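# Tuck knife and fork into a folded napkin's pocket

## Task

Slide the table knife and the fork deep into the napkin's pocket. They enter at the folded edge of the turned-down corner and end up under the entire top layer, above the lower layers. The fork must enter handle first. The napkin must keep its current fold and stay roughly where and how it lies. Dropping either utensil fails the task.

## Robot and tools

Robot: two arms, left_arm and right_arm, each ending in a five-fingered hand. right_arm has a right hand and left_arm its mirror image, a left hand. A post stands on the floor behind the arms. Loose objects may get a brief random shove now and then.

Frames. The scene frame has its origin at table-top height, midway between the nominal arm bases. +z is up, +x points out over the table, and left_arm sits on the +y side. Calibrated bases: left_arm at (-0.025, +0.331, +0.002) m, quat_wxyz (+1.000, 0, 0, -0.024); right_arm at (+0.009, -0.287, +0.012) m, quat_wxyz (+1.000, 0, 0, +0.015). Each arm reports its end_effector_position (m) and end_effector_quat_wxyz in its own base frame. Printed values can be off by a few cm.

Hand point. This is a point fixed to the palm, 0.05 m in front of it and 0.15 m out from the wrist face. Its +z runs along the straight fingers and +y points out of the palm. On the right hand +x points across the palm away from the thumb; on the left hand +x points toward the thumb. Straight fingertips reach 0.06-0.07 m past the point along +z and lie 0.06 m behind it along -y. A wrist bracket on the little-finger side can strike things.

execute_actions(actions, cameras). actions is a list of actions. Each action has 1 to 15 rows, one per 1/30 s step; if it has fewer than 15, the last row repeats. Each row is one flat list of 28 numbers, all in [-1, 1], covering both arms even when only one moves:
- left dx, dy, dz, rx, ry, rz
- left little, ring, middle, index, thumb_bend, thumb_turn, force_limit, speed
- then the same 14 numbers for the right arm.
The six pose numbers are an offset, not a pose. They count from that arm's Hand target at the start of the action, along the Hand target's own axes. Every row counts from that same start, not from the previous row. Scale: 1.0 = 0.6 m for dx, dy, dz, and 1.0 = 180 degrees for the rotation vector rx, ry, rz. Sending 0 for all six asks nothing new of that arm. Repeating an offset in a later call moves the arm further. Orientation commands are clipped to within 40 degrees of the measured one.

Hand numbers. For fingers and thumb_bend, +1 is straight/open and -1 is curled/closed. For thumb_turn, +1 puts the thumb beside the palm and -1 puts it in front, opposing the fingers. force_limit maps linearly from about 0 N at -1 to 10 N at +1 (15 N for the two thumb motors). speed rises linearly from near zero at -1 to full at +0.48 and stays full up to +1. There is no keep-as-is value: to hold a hand steady, resend the eight numbers you last sent it. Before you have sent any, use its hand_measured, hand_force_limit and hand_speed. For a gentle grip, close at speed -0.94 or below. With the thumb turned in, the hand can wrap objects about 0.035-0.065 m thick, or handles down to about 0.025 m. The thumb tip and index pad can pinch a light thin item. To loosen, send a target more open than hand_measured. To squeeze harder, raise force_limit and send a target more closed than hand_measured.

move(target, speed, blend, blocking, cameras). target is one 28-number row, or a list of up to 15 such rows. Each row is laid out as above, and every row's offsets count from the Hand targets at the move's start. The arms follow straight paths that all finish together, with a 10 s cap. speed is the top path speed in m/s, from 0.002 to 4.3 (default 0.25), as one value or one per target. blend is the corner rounding in m, one value or one per target; 0 means stop at each target. blocking=false returns after about 0.5 s while the move continues. The result adds a move: line saying how it ended (done, off_target, moving, held, fault) and any limits (paced = pose clipped; held = steps withheld). Paths do not avoid obstacles or the other arm.

wait(seconds). Runs the scene for 0 to 3600 s without new commands; a running move continues. stop() brakes a running move. zoom_image(camera, region) enlarges [x0, y0, x1, y1] pixels of the newest image from cam_high, cam_low, cam_left_wrist or cam_right_wrist, at most 504 x 504. All cameras are 672x504. show_instructions() shows the reference pages. finished_scene(scene=1) ends the scene for good.

Results. Each call reports per-arm Hand target (your last commanded pose after clipping, which the next offsets count from), end_effector_position/quat, joint positions, velocities and torques, and for each hand: hand_measured, hand_stopped_by (moving, target, force, stalled, fault) and hand_load_n (N at the fingertip, positive when pushed open). All three list the six motors in row order. A lost grip shows as hand_load_n falling to about 0. Camera images come only with an empty actions list or when cameras is given.

Cautions. Hands often settle 1-3 cm (up to 5 cm) short of or below the command in free air; that alone does not mean contact. A following execute_actions call re-requests the target; otherwise send the missing distance. An arm blocked by something keeps pushing until you command it back past its current position. Faster motion and targets set deeper past a contact mean harder hits. Never drop the utensils, release them while moving, or let anything leave the table. Avoid slams and strong presses, and do not let the two hands or arms collide or grip each other. Holding loads or pushing against unreachable poses heats motors: MOTOR HOT warns at 85 °C, and at 100 °C the arm goes limp for 30-60 s. Joint ranges (rad): waist ±2.880, shoulder 0 to 3.142, elbow 0 to 3.019, wrist pitch -1.693 to 1.571, wrist yaw ±1.571, wrist roll ±2.094.

Each tool is called after "Emit:" as name([rows], argument=value, ...), one row to a line, values as JSON.

Reference images:

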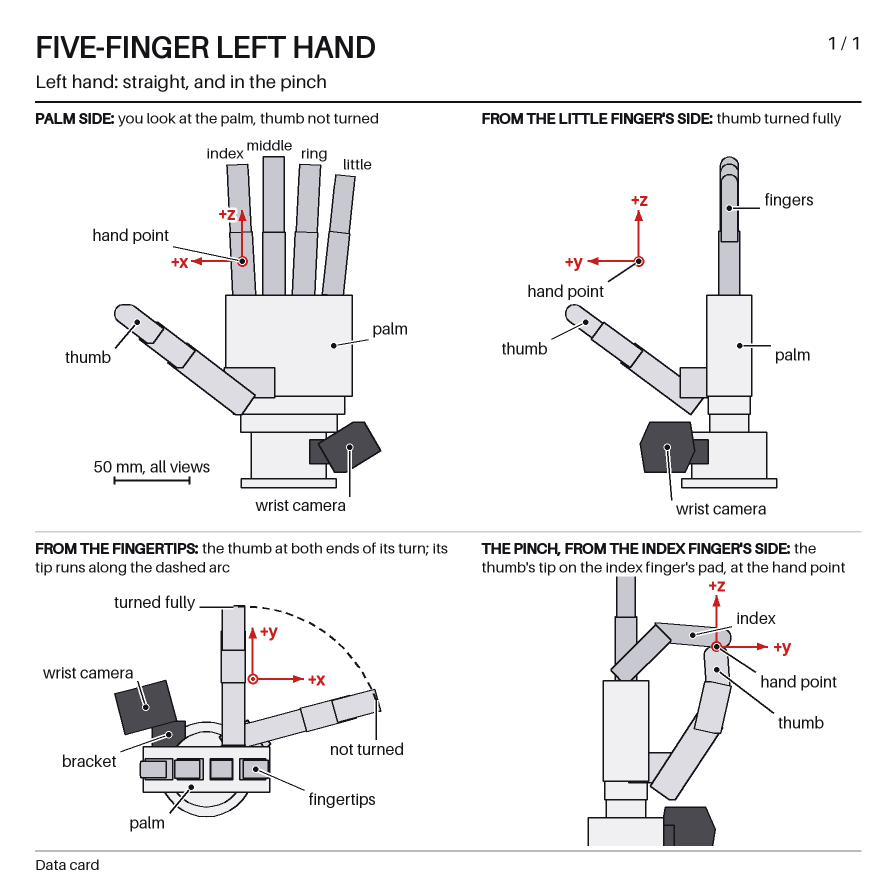

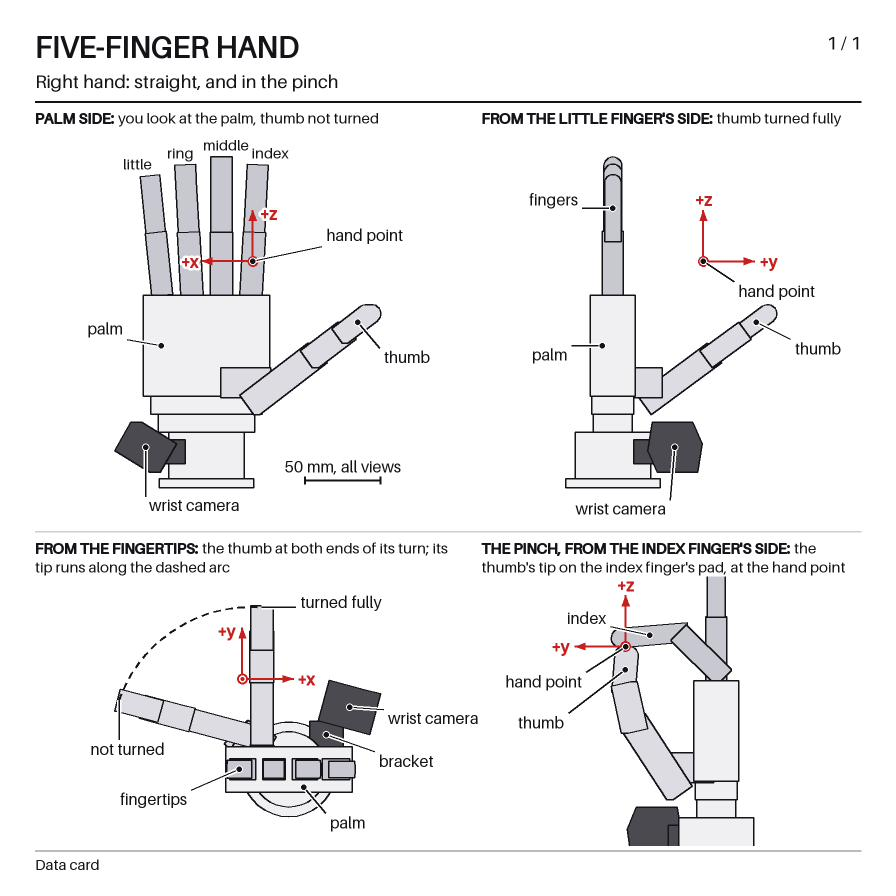

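## Session

Emit:
execute_actions(actions=[])

Scene clock: 0.00 s.
left_arm: end_effector_position=(+0.2623, +0.0059, +0.3814) hand_measured=(+1.000, +1.000, +1.000, +1.000, +1.000, +1.000) hand_load_n=(+0.0, +0.0, +0.0, +0.0, +0.0, +0.0) hand_stopped_by=(target, target, target, target, target, target) hand_force_limit=0.00 hand_speed=-0.80 end_effector_quat_wxyz=(+0.128, +0.910, +0.209, +0.334) | right_arm: end_effector_position=(+0.3888, +0.3701, +0.2929) hand_measured=(+1.000, +1.000, +1.000, +1.000, +1.000, +1.000) hand_load_n=(+0.0, +0.0, +0.0, +0.0, +0.0, +0.0) hand_stopped_by=(target, target, target, target, target, target) hand_force_limit=0.00 hand_speed=-0.80 end_effector_quat_wxyz=(-0.110, +0.735, -0.667, -0.051)
Joint positions: left_arm=[0.586 0.529 0.983 -1.434 0.459 -1.579] | right_arm=[0.603 1.703 1.85 -1.524 -0.149 0.519]
Joint velocities: within noise
Joint torques (N m): no reading
Heat: left arm: hottest waist 31 °C; right arm: hottest shoulder 27 °C.
Hand target: left_arm +0.2623, +0.0059, +0.3894; +0.125, +0.908, +0.207, +0.342 | right_arm +0.3926, +0.3726, +0.2967; -0.116, +0.735, -0.666, -0.049

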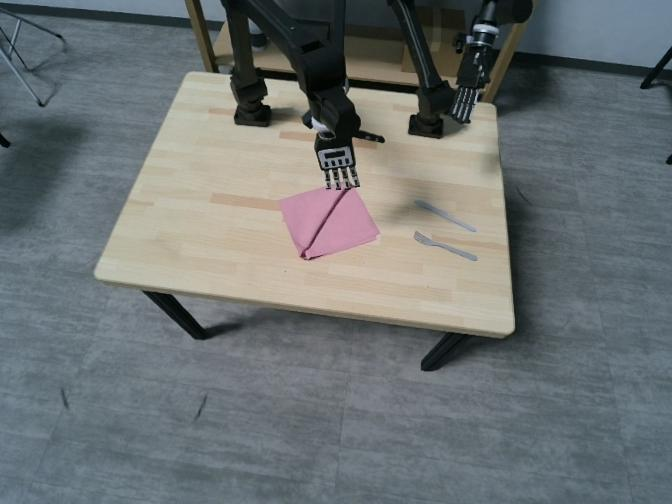

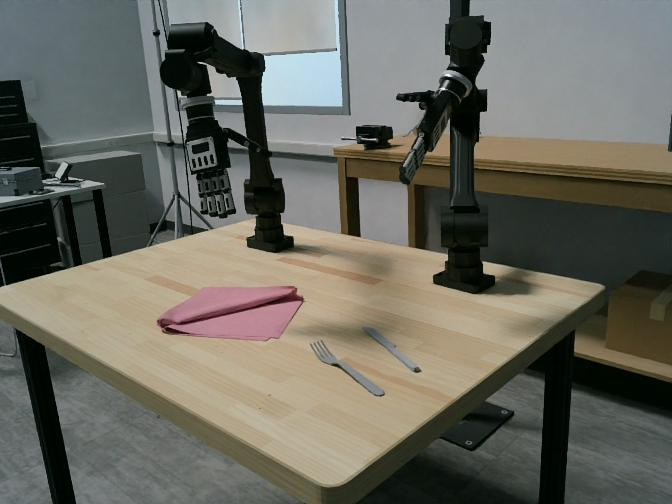

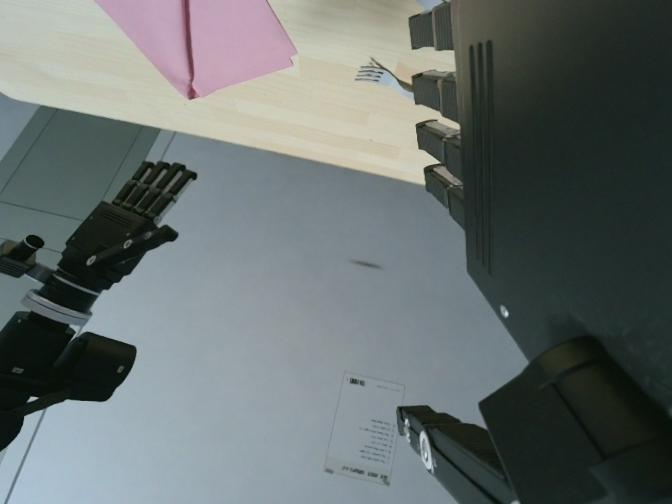

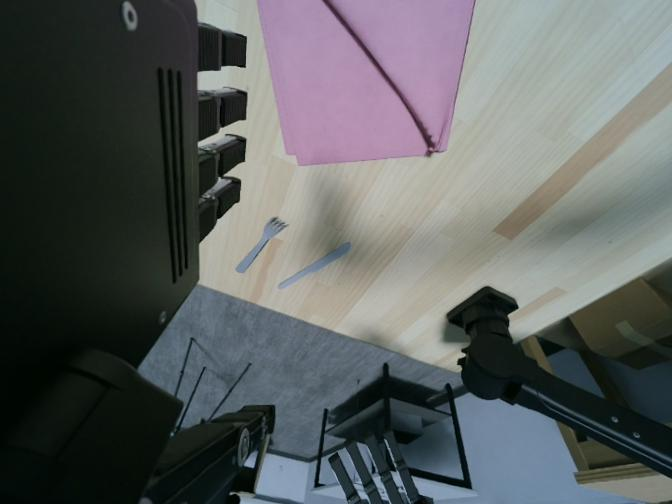

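Emit:
zoom_image(camera="cam_high", region=[260, 160, 500, 280])

Emit:
zoom_image(camera="cam_low", region=[140, 260, 460, 420])

Emit:
zoom_image(camera="cam_right_wrist", region=[200, 0, 520, 300])

Scaled by 2.100.

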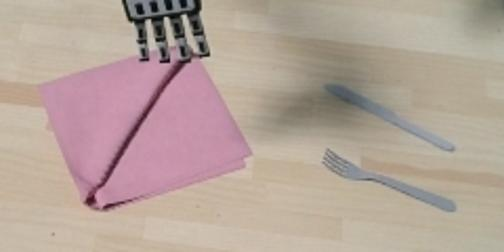

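Scaled by 1.575.

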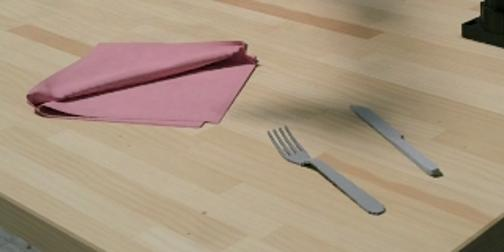

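Scaled by 1.575.

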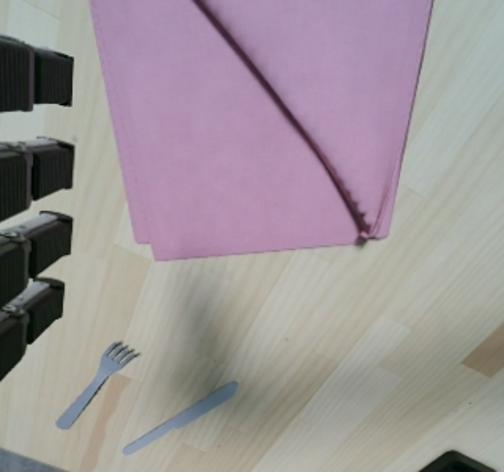

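Emit:
zoom_image(camera="cam_low", region=[150, 275, 320, 355])

Emit:
zoom_image(camera="cam_low", region=[295, 310, 435, 410])

Scaled by 2.965.

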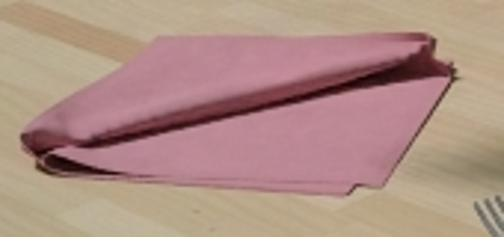

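Scaled by 3.600.

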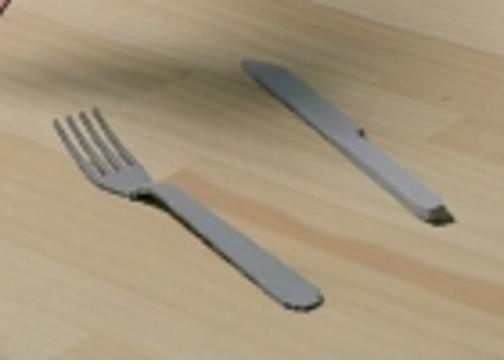

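Emit:
move(target=[-0.004, -0.2859, 0.3965, -0.0034, 0.1778, 0.7201, 1, 1, 0.2, 0.2, 0.3, -1, 0.0, -0.5, 0.513, 0.295, -0.152, 0, 0, 0, 1, 1, 1, 1, 1, 1, 0.0, -0.8], cameras=["all"])

Scene clock: 172.67 s.
left_arm: end_effector_position=(+0.3649, +0.1350, +0.1477) hand_measured=(+1.000, +1.000, +0.200, +0.200, +0.300, -1.000) hand_load_n=(+0.0, +0.0, +0.0, +0.0, +0.0, +0.5) hand_stopped_by=(target, target, target, target, target, target) hand_force_limit=0.00 hand_speed=-0.50 end_effector_quat_wxyz=(+0.296, -0.477, +0.697, -0.447) | right_arm: end_effector_position=(+0.2485, +0.0409, +0.2946) hand_measured=(+1.000, +1.000, +1.000, +1.000, +1.000, +1.000) hand_load_n=(+0.0, +0.0, +0.0, +0.0, -0.5, +0.0) hand_stopped_by=(target, target, target, target, target, target) hand_force_limit=0.00 hand_speed=-0.80 end_effector_quat_wxyz=(-0.116, +0.734, -0.667, -0.049)
Joint positions: left_arm=[0.751 1.153 0.707 -0.394 0.963 0.726] | right_arm=[-0.099 1.111 1.258 -1.657 -0.245 -0.187]
Joint torques (N m): left_arm=[-1.85 -2.96 11.1 1.58 0.69 0.19] | right_arm=[-1.96 -6.83 7.43 -0.17 -0.28 -0.17]
Heat: left arm: hottest elbow 30 °C; right arm: hottest shoulder 28 °C.
Hand target: left_arm +0.3708, +0.1361, +0.1501; +0.297, -0.467, +0.703, -0.447 | right_arm +0.2431, +0.0381, +0.2963; -0.116, +0.735, -0.666, -0.050
Off the commanded pose: left_arm 0.006 m, 1 deg | right_arm 0.006 m, 0 deg.
move: done

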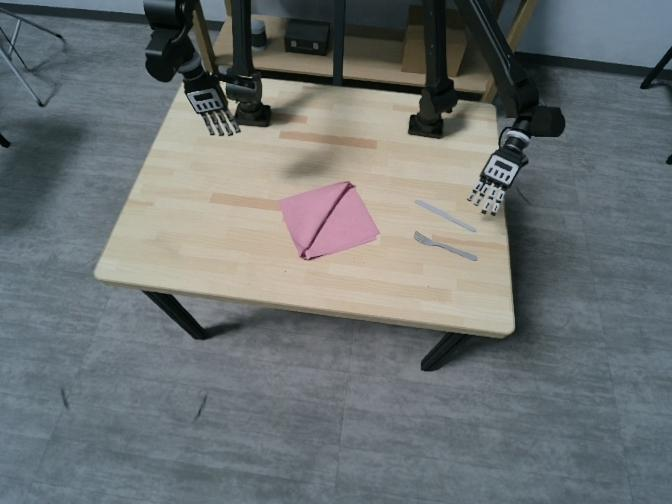

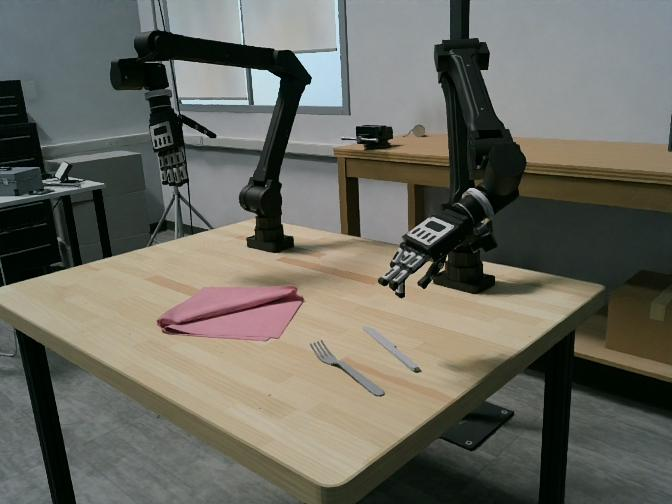

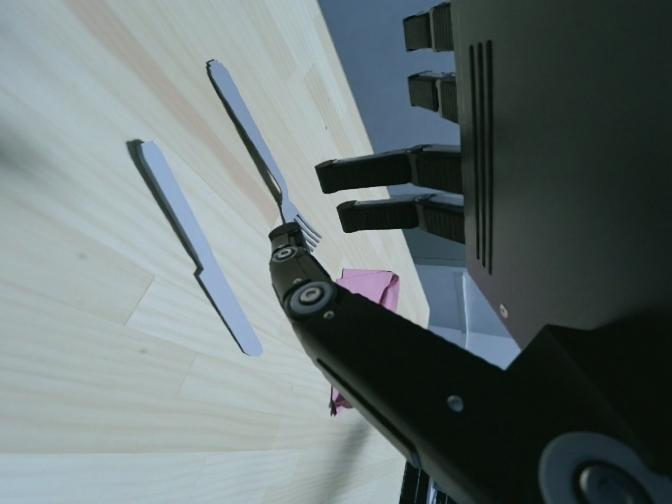

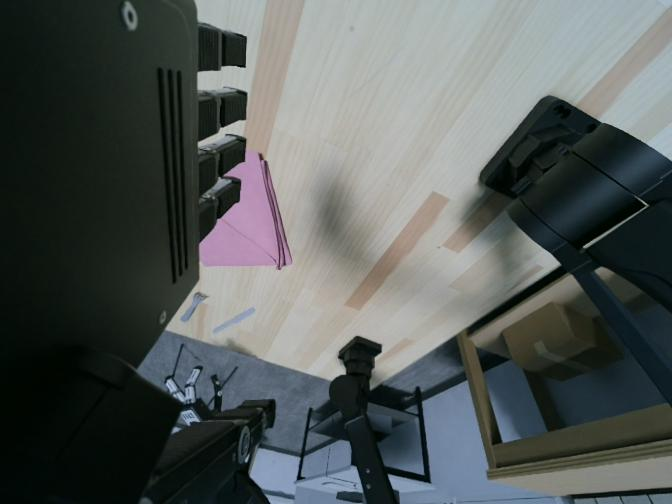

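Emit:
zoom_image(camera="cam_high", region=[400, 110, 560, 270])

Emit:
zoom_image(camera="cam_left_wrist", region=[100, 0, 500, 430])

Scaled by 3.150.

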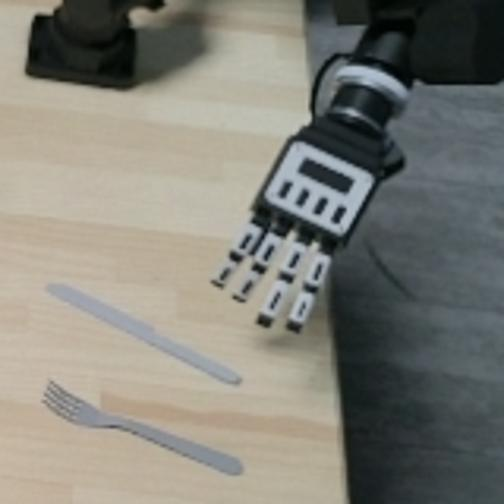

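Scaled by 1.172.

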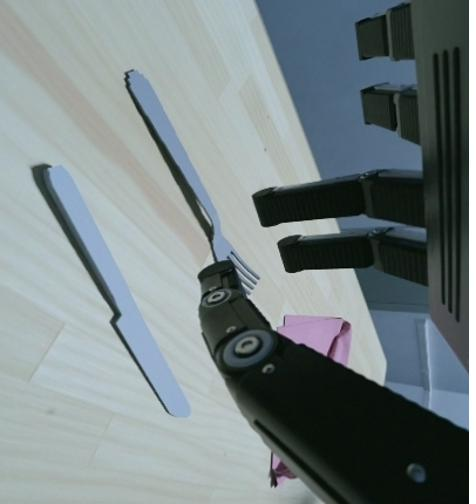

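Emit:
move(target=[0, 0.151, 0.0704, 0, 0, 0, 1, 1, 0.2, 0.2, 0.3, -1, 0.0, -0.5, 0, 0, 0, 0, 0, 0, 1, 1, 1, 1, 1, 1, 0.0, -0.8], cameras=["all"])

Emit:
zoom_image(camera="cam_low", region=[300, 230, 480, 410])

Emit:
zoom_image(camera="cam_high", region=[400, 140, 520, 260])

Scene clock: 201.47 s.
left_arm: end_effector_position=(+0.3694, +0.1399, +0.0548) hand_measured=(+1.000, +1.000, +0.200, +0.200, +0.300, -1.000) hand_load_n=(+0.0, +0.0, +0.0, +0.0, +0.0, +0.0) hand_stopped_by=(target, target, target, target, target, target) hand_force_limit=0.00 hand_speed=-0.50 end_effector_quat_wxyz=(+0.301, -0.469, +0.701, -0.445) | right_arm: end_effector_position=(+0.2485, +0.0409, +0.2946) hand_measured=(+1.000, +1.000, +1.000, +1.000, +1.000, +1.000) hand_load_n=(+0.0, +0.0, +0.0, +0.0, +0.0, +0.0) hand_stopped_by=(target, target, target, target, target, target) hand_force_limit=0.00 hand_speed=-0.80 end_effector_quat_wxyz=(-0.116, +0.734, -0.667, -0.049)
Joint positions: left_arm=[0.751 1.358 0.58 -0.059 0.965 0.747] | right_arm=[-0.099 1.111 1.258 -1.657 -0.245 -0.187]
Joint torques (N m): left_arm=[-1.85 -3.9 7.34 2.36 0.64 0] | right_arm=[-1.9 -6.71 7.43 -0.25 -0.28 -0.13]
Heat: left arm: hottest elbow 30 °C; right arm: hottest shoulder 27 °C.
Hand target: left_arm +0.3707, +0.1361, +0.0500; +0.297, -0.467, +0.703, -0.447 | right_arm +0.2431, +0.0381, +0.2963; -0.116, +0.735, -0.666, -0.050
Off the commanded pose: left_arm 0.006 m, 1 deg | right_arm 0.006 m, 0 deg.
move: done

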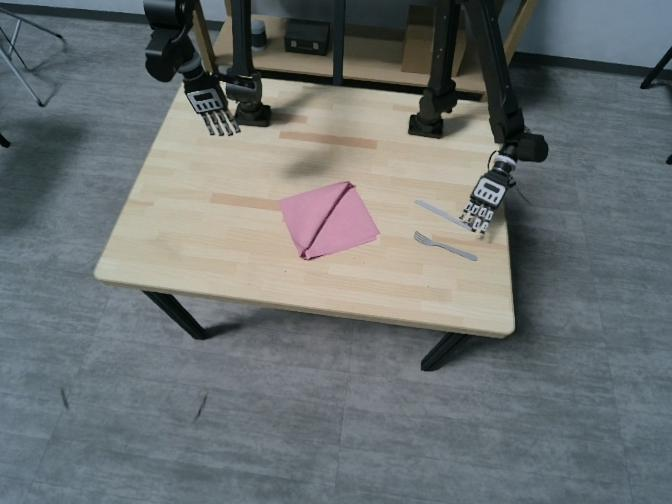

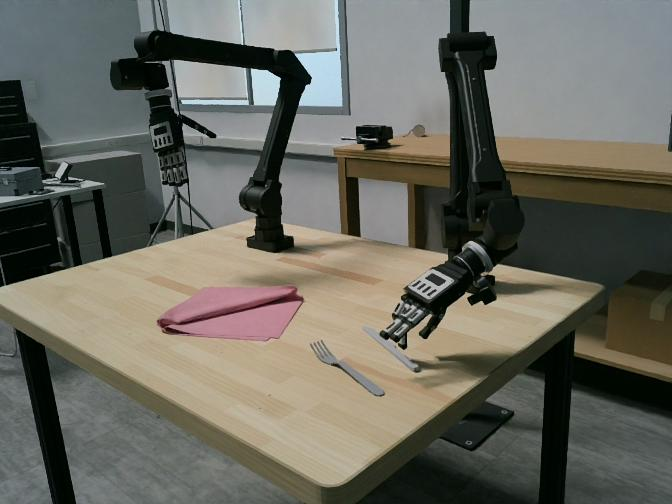

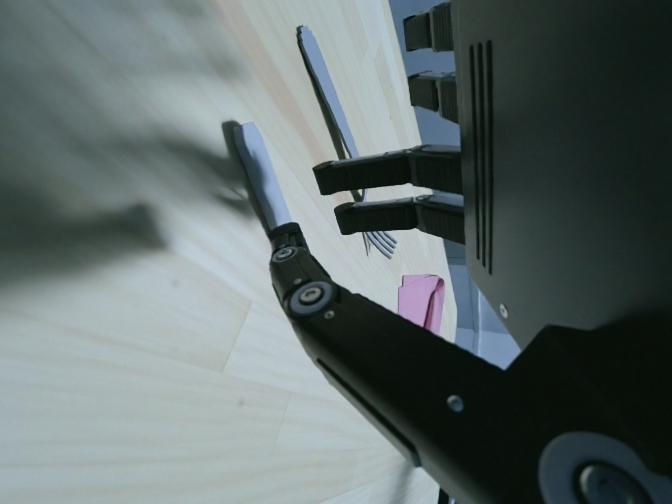

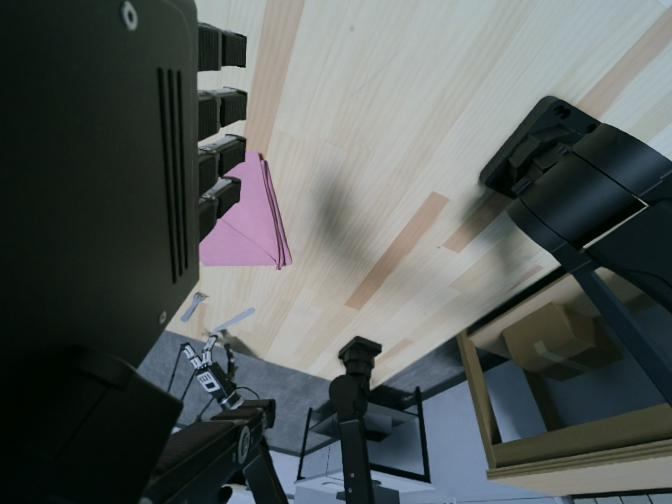

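Scaled by 2.800.

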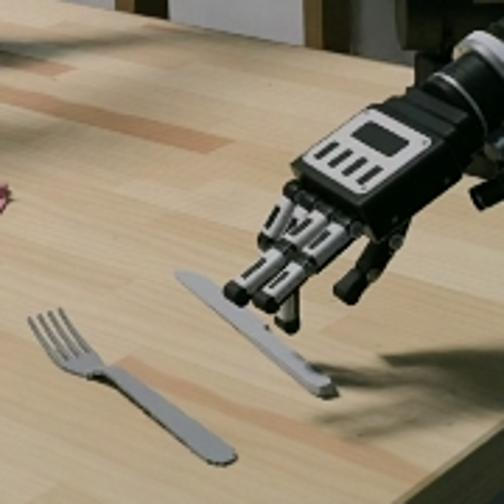

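Scaled by 4.200.

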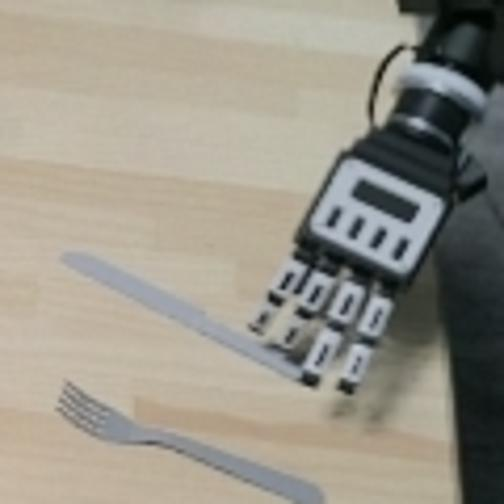

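Emit:
move(target=[0, 0.0302, 0.0141, 0, 0, 0, 1, 1, 0.2, 0.2, 0.3, -1, 0.0, -0.5, 0, 0, 0, 0, 0, 0, 1, 1, 1, 1, 1, 1, 0.0, -0.8], cameras=["cam_low", "cam_left_wrist", "cam_high"], speed=0.1)

Emit:
zoom_image(camera="cam_left_wrist", region=[200, 60, 440, 300])

Emit:
zoom_image(camera="cam_low", region=[360, 260, 480, 400])

Scene clock: 248.27 s.
left_arm: end_effector_position=(+0.3699, +0.1404, +0.0347) hand_measured=(+1.000, +1.000, +0.200, +0.200, +0.300, -1.000) hand_load_n=(+0.0, +0.0, +0.0, +0.0, +0.0, +0.0) hand_stopped_by=(target, target, target, target, target, target) hand_force_limit=0.00 hand_speed=-0.50 end_effector_quat_wxyz=(+0.301, -0.469, +0.701, -0.445) | right_arm: end_effector_position=(+0.2485, +0.0409, +0.2946) hand_measured=(+1.000, +1.000, +1.000, +1.000, +1.000, +1.000) hand_load_n=(+0.0, +0.0, +0.0, +0.0, +0.0, +0.0) hand_stopped_by=(target, target, target, target, target, target) hand_force_limit=0.00 hand_speed=-0.80 end_effector_quat_wxyz=(-0.116, +0.734, -0.667, -0.049)
Joint positions: left_arm=[0.751 1.416 0.56 0.018 0.965 0.747] | right_arm=[-0.099 1.111 1.258 -1.657 -0.245 -0.187]
Joint torques (N m): left_arm=[-1.79 -4.48 6.71 2.26 0.64 0] | right_arm=[-1.44 -6.71 7.47 -0.21 -0.26 -0.19]
Heat: left arm: hottest waist 29 °C; right arm: hottest shoulder 26 °C.
Hand target: left_arm +0.3708, +0.1362, +0.0301; +0.297, -0.467, +0.703, -0.447 | right_arm +0.2431, +0.0381, +0.2963; -0.116, +0.735, -0.666, -0.050
Off the commanded pose: left_arm 0.006 m, 1 deg | right_arm 0.006 m, 0 deg.
move: done
Images, in order (width x height): cam_high 672x504, cam_low 672x504, cam_left_wrist 672x504.

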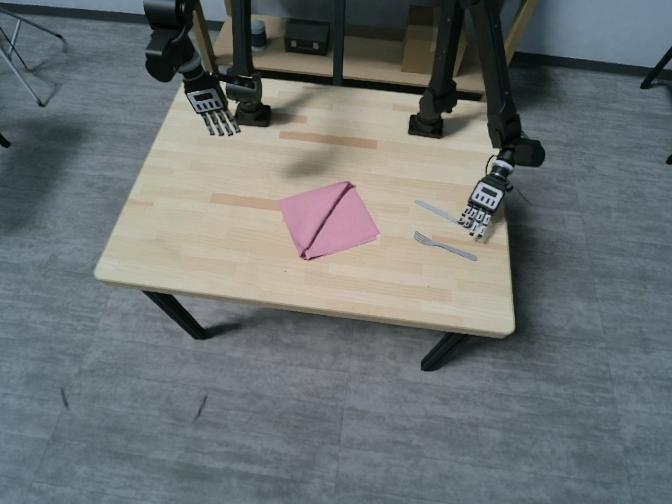

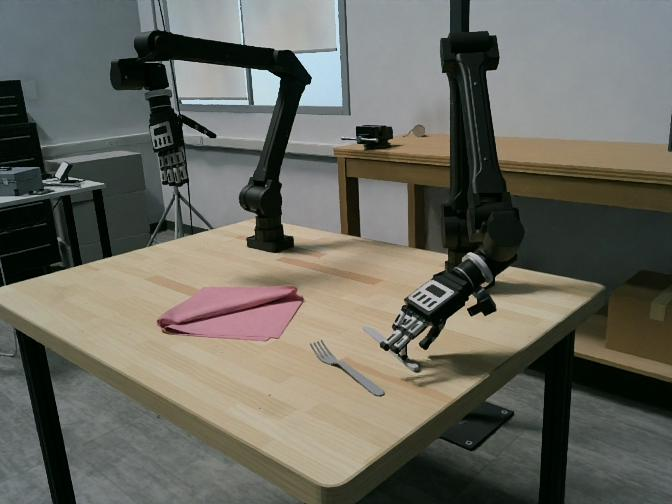

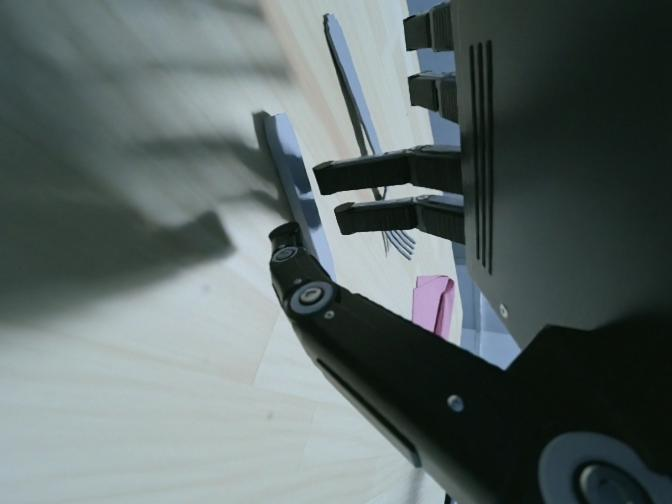

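Scaled by 2.100.

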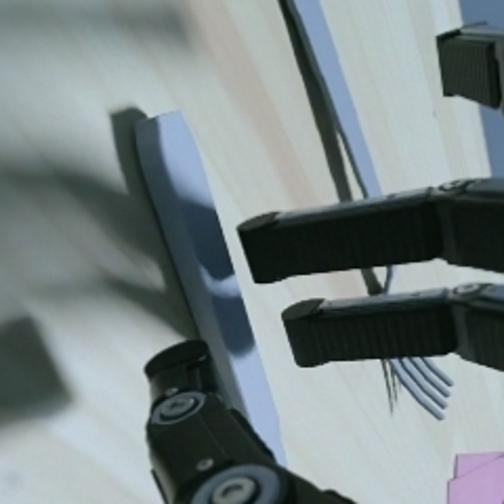

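Scaled by 3.600.

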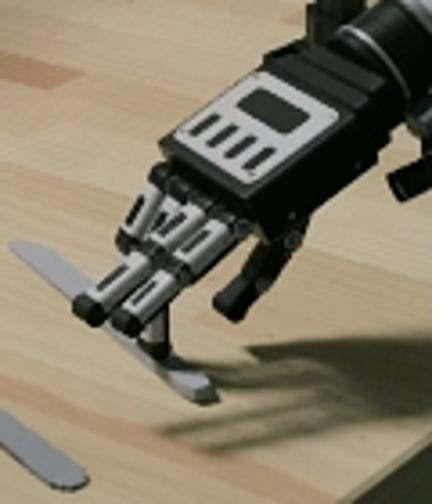

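Emit:
move(target=[0, -0.0176, 0.0378, 0, 0, 0, 1, 1, 0.2, 0.2, 0.3, -1, 0.0, -0.5, 0, 0, 0, 0, 0, 0, 1, 1, 1, 1, 1, 1, 0.0, -0.8], cameras=["cam_low", "cam_left_wrist", "cam_high"], speed=0.1)

Emit:
zoom_image(camera="cam_left_wrist", region=[200, 60, 440, 300])

Emit:
zoom_image(camera="cam_low", region=[360, 260, 480, 400])

Scene clock: 269.80 s.
left_arm: end_effector_position=(+0.3871, +0.1250, +0.0297) hand_measured=(+1.000, +1.000, +0.200, +0.200, +0.300, -1.000) hand_load_n=(+0.0, +0.0, +0.0, +0.0, +0.0, +0.0) hand_stopped_by=(target, target, target, target, target, target) hand_force_limit=0.00 hand_speed=-0.50 end_effector_quat_wxyz=(+0.297, -0.466, +0.704, -0.446) | right_arm: end_effector_position=(+0.2485, +0.0409, +0.2946) hand_measured=(+1.000, +1.000, +1.000, +1.000, +1.000, +1.000) hand_load_n=(+0.0, +0.0, +0.0, +0.0, +0.0, +0.0) hand_stopped_by=(target, target, target, target, target, target) hand_force_limit=0.00 hand_speed=-0.80 end_effector_quat_wxyz=(-0.116, +0.734, -0.667, -0.049)
Joint positions: left_arm=[0.682 1.443 0.56 0.096 0.924 0.678] | right_arm=[-0.099 1.111 1.258 -1.657 -0.245 -0.187]
Joint torques (N m): left_arm=[-1.61 -4.54 8.18 2.39 0.43 -0.13] | right_arm=[-1.9 -6.65 7.42 -0.21 -0.27 -0.16]
Heat: left arm: hottest waist 29 °C; right arm: hottest shoulder 26 °C.
Hand target: left_arm +0.3939, +0.1266, +0.0301; +0.297, -0.467, +0.703, -0.447 | right_arm +0.2431, +0.0381, +0.2963; -0.116, +0.735, -0.666, -0.050
Off the commanded pose: left_arm 0.007 m, 0 deg | right_arm 0.006 m, 0 deg.
move: done
Images, in order (width x height): cam_high 672x504, cam_low 672x504, cam_left_wrist 672x504.

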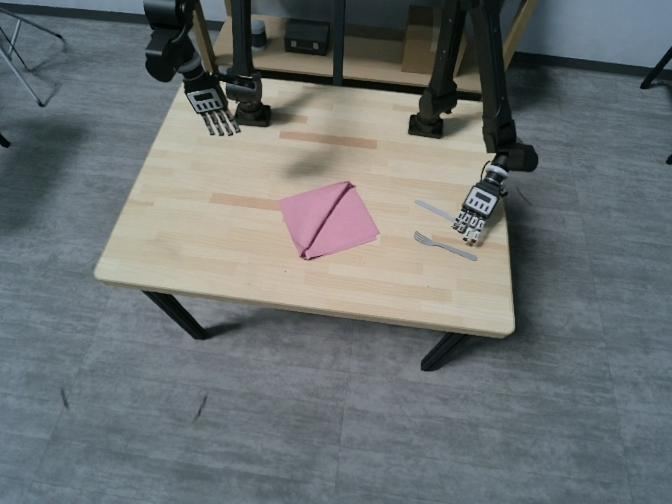

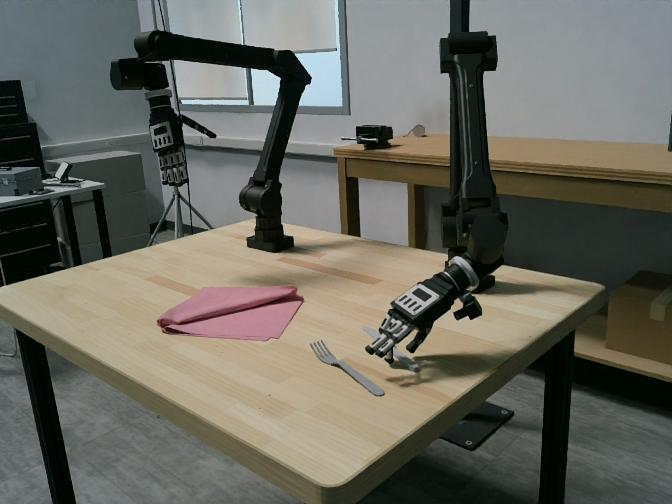

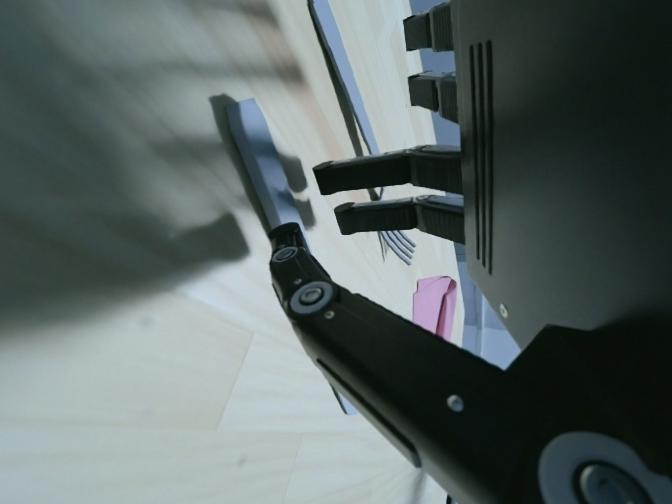

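Scaled by 2.100.

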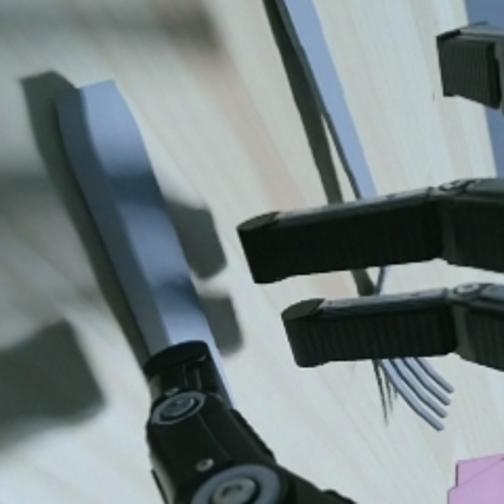

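Scaled by 3.600.

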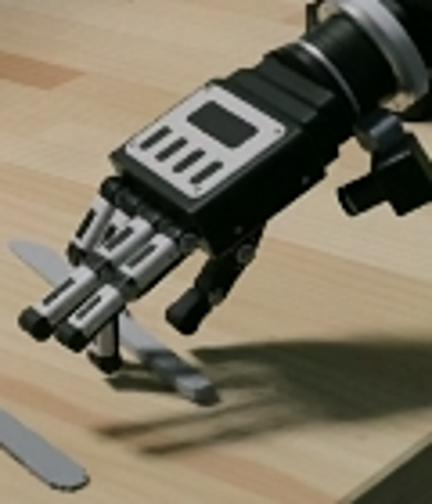

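Emit:
move(target=[0, 0.0160, 0.0129, 0, 0, 0, 1, 1, 0.2, 0.2, 0.3, -1, 0.0, -0.5, 0, 0, 0, 0, 0, 0, 1, 1, 1, 1, 1, 1, 0.0, -0.8], cameras=["cam_low", "cam_left_wrist", "cam_high"], speed=0.08)

Emit:
zoom_image(camera="cam_left_wrist", region=[200, 60, 440, 300])

Emit:
zoom_image(camera="cam_low", region=[360, 260, 480, 400])

Scene clock: 276.53 s.
left_arm: end_effector_position=(+0.3929, +0.1272, +0.0225) hand_measured=(+1.000, +1.000, +0.200, +0.200, +0.300, -1.000) hand_load_n=(+0.0, +0.0, -1.0, +0.0, +0.0, +0.0) hand_stopped_by=(target, target, target, target, target, target) hand_force_limit=0.00 hand_speed=-0.50 end_effector_quat_wxyz=(+0.302, -0.464, +0.703, -0.446) | right_arm: end_effector_position=(+0.2485, +0.0409, +0.2946) hand_measured=(+1.000, +1.000, +1.000, +1.000, +1.000, +1.000) hand_load_n=(+0.0, +0.0, +0.0, +0.0, +0.0, +0.0) hand_stopped_by=(target, target, target, target, target, target) hand_force_limit=0.00 hand_speed=-0.80 end_effector_quat_wxyz=(-0.116, +0.734, -0.667, -0.049)
Joint positions: left_arm=[0.678 1.478 0.56 0.151 0.92 0.667] | right_arm=[-0.099 1.111 1.258 -1.657 -0.245 -0.187]
Joint torques (N m): left_arm=[-2.14 -4.48 7.31 2.43 0.36 -0.1] | right_arm=[-2.02 -6.77 7.36 -0.23 -0.3 -0.17]
Heat: left arm: hottest waist 29 °C; right arm: hottest shoulder 26 °C.
Hand target: left_arm +0.3966, +0.1254, +0.0181; +0.297, -0.467, +0.703, -0.447 | right_arm +0.2431, +0.0381, +0.2963; -0.116, +0.735, -0.666, -0.050
Off the commanded pose: left_arm 0.006 m, 1 deg | right_arm 0.006 m, 0 deg.
move: done
Images, in order (width x height): cam_high 672x504, cam_low 672x504, cam_left_wrist 672x504.

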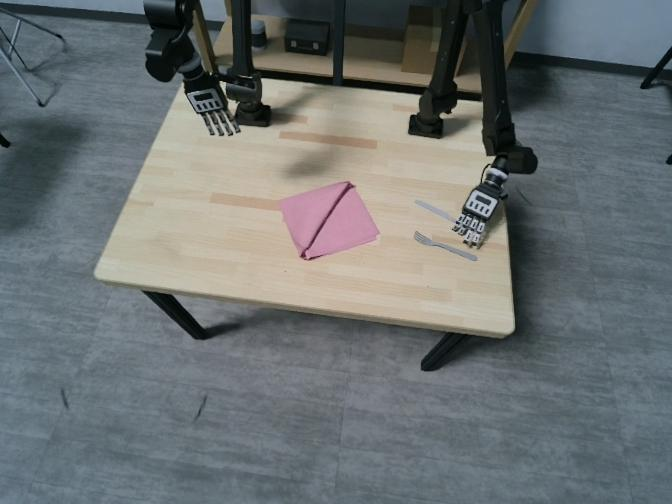

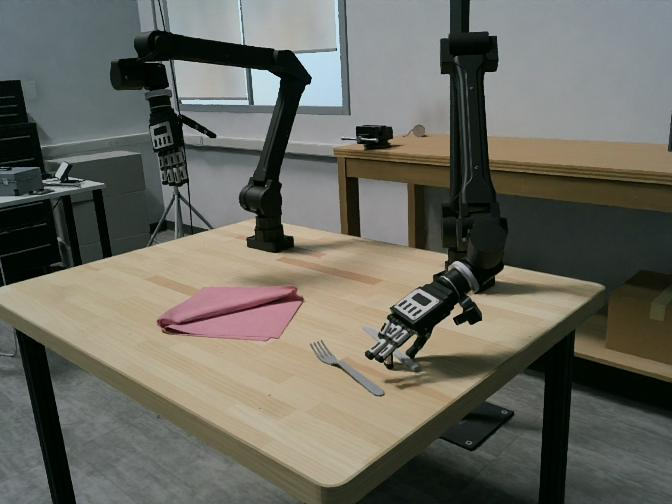

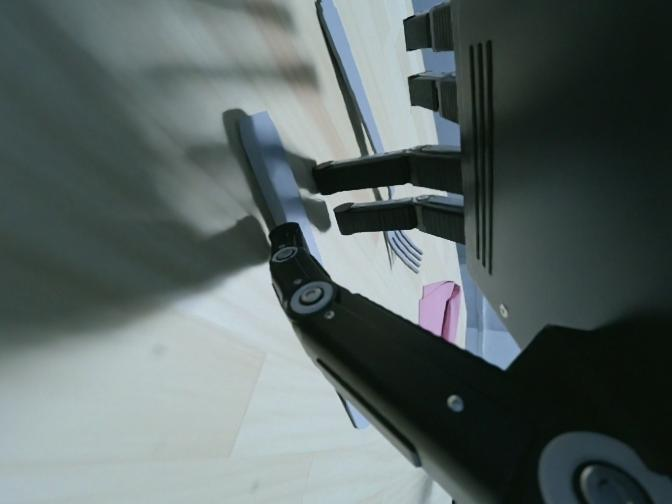

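Scaled by 2.100.

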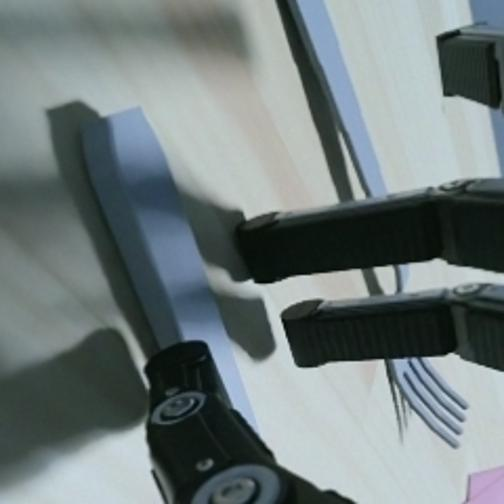

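Scaled by 3.600.

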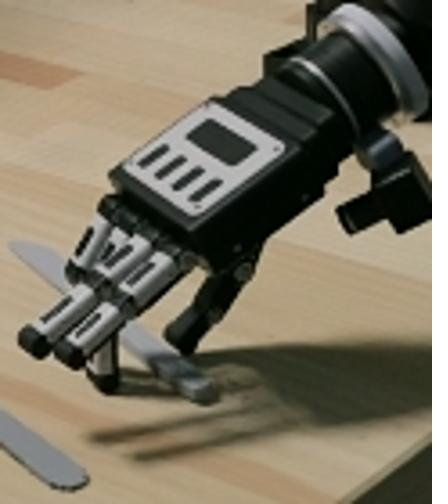

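Emit:
move(target=[0, 0.0091, 0.0042, 0, 0, 0, 1, 1, 0.2, 0.2, 0.3, -1, 0.0, -0.5, 0, 0, 0, 0, 0, 0, 1, 1, 1, 1, 1, 1, 0.0, -0.8], cameras=["cam_low", "cam_left_wrist"], speed=0.05)

Emit:
zoom_image(camera="cam_left_wrist", region=[200, 60, 440, 300])

Emit:
zoom_image(camera="cam_low", region=[360, 300, 440, 390])

Scene clock: 282.80 s.
left_arm: end_effector_position=(+0.3955, +0.1283, +0.0217) hand_measured=(+1.000, +1.000, +0.200, +0.200, +0.300, -1.000) hand_load_n=(+0.0, +0.0, -2.0, +0.0, +0.0, +0.0) hand_stopped_by=(target, target, target, target, target, target) hand_force_limit=0.00 hand_speed=-0.50 end_effector_quat_wxyz=(+0.306, -0.461, +0.702, -0.447) | right_arm: end_effector_position=(+0.2485, +0.0409, +0.2946) hand_measured=(+1.000, +1.000, +1.000, +1.000, +1.000, +1.000) hand_load_n=(+0.0, +0.0, +0.0, +0.0, +0.0, +0.0) hand_stopped_by=(target, target, target, target, target, target) hand_force_limit=0.00 hand_speed=-0.80 end_effector_quat_wxyz=(-0.116, +0.734, -0.667, -0.049)
Joint positions: left_arm=[0.677 1.488 0.56 0.175 0.923 0.661] | right_arm=[-0.099 1.111 1.258 -1.657 -0.245 -0.187]
Joint torques (N m): left_arm=[-1.85 -3.96 6.74 2.33 0.24 -0.01] | right_arm=[-1.96 -6.59 7.41 -0.29 -0.26 -0.17]
Heat: left arm: hottest waist 29 °C; right arm: hottest shoulder 26 °C.
Hand target: left_arm +0.3966, +0.1254, +0.0121; +0.297, -0.467, +0.703, -0.447 | right_arm +0.2431, +0.0381, +0.2963; -0.116, +0.735, -0.666, -0.050
Off the commanded pose: left_arm 0.010 m, 1 deg | right_arm 0.006 m, 0 deg.
move: done

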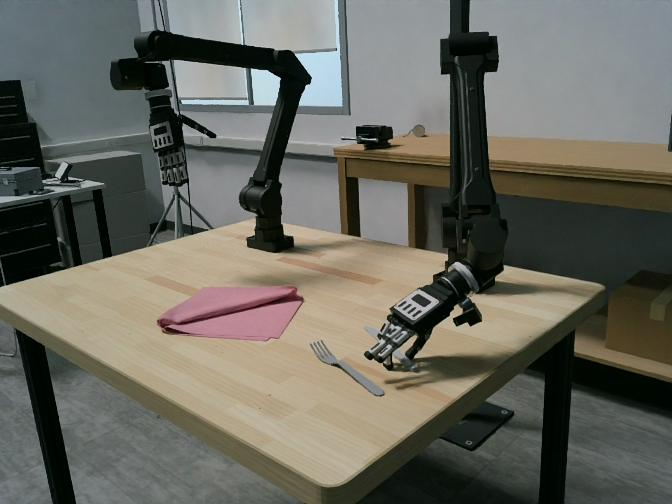

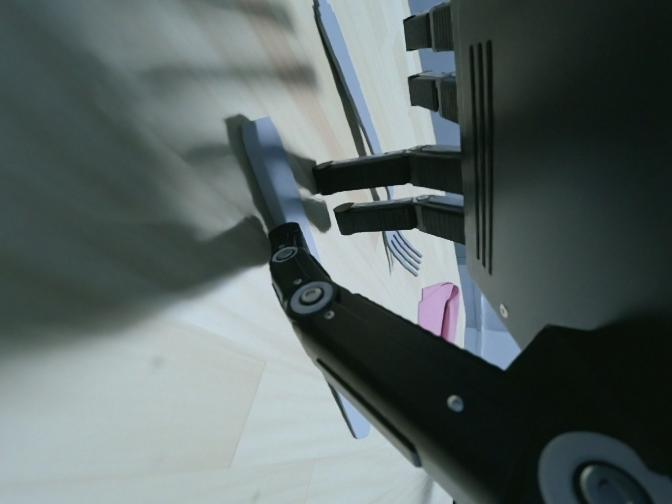

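Scaled by 2.100.

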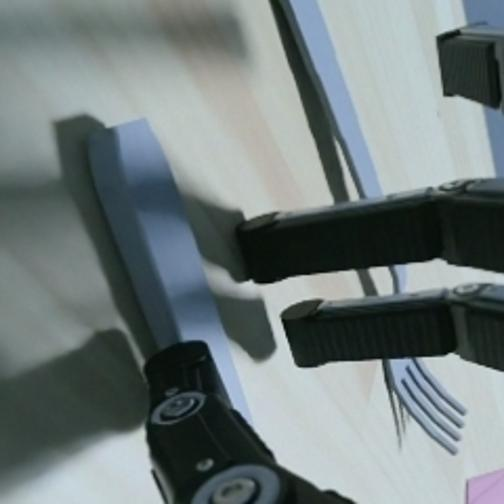

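Scaled by 5.600.

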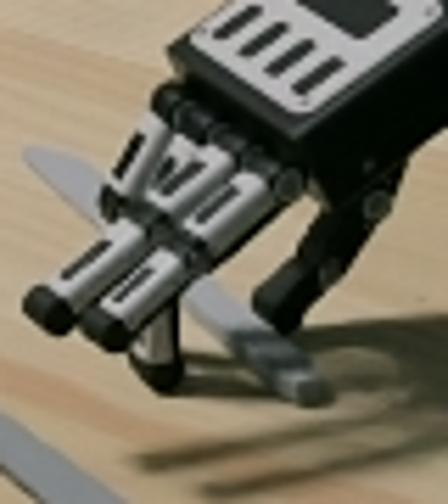

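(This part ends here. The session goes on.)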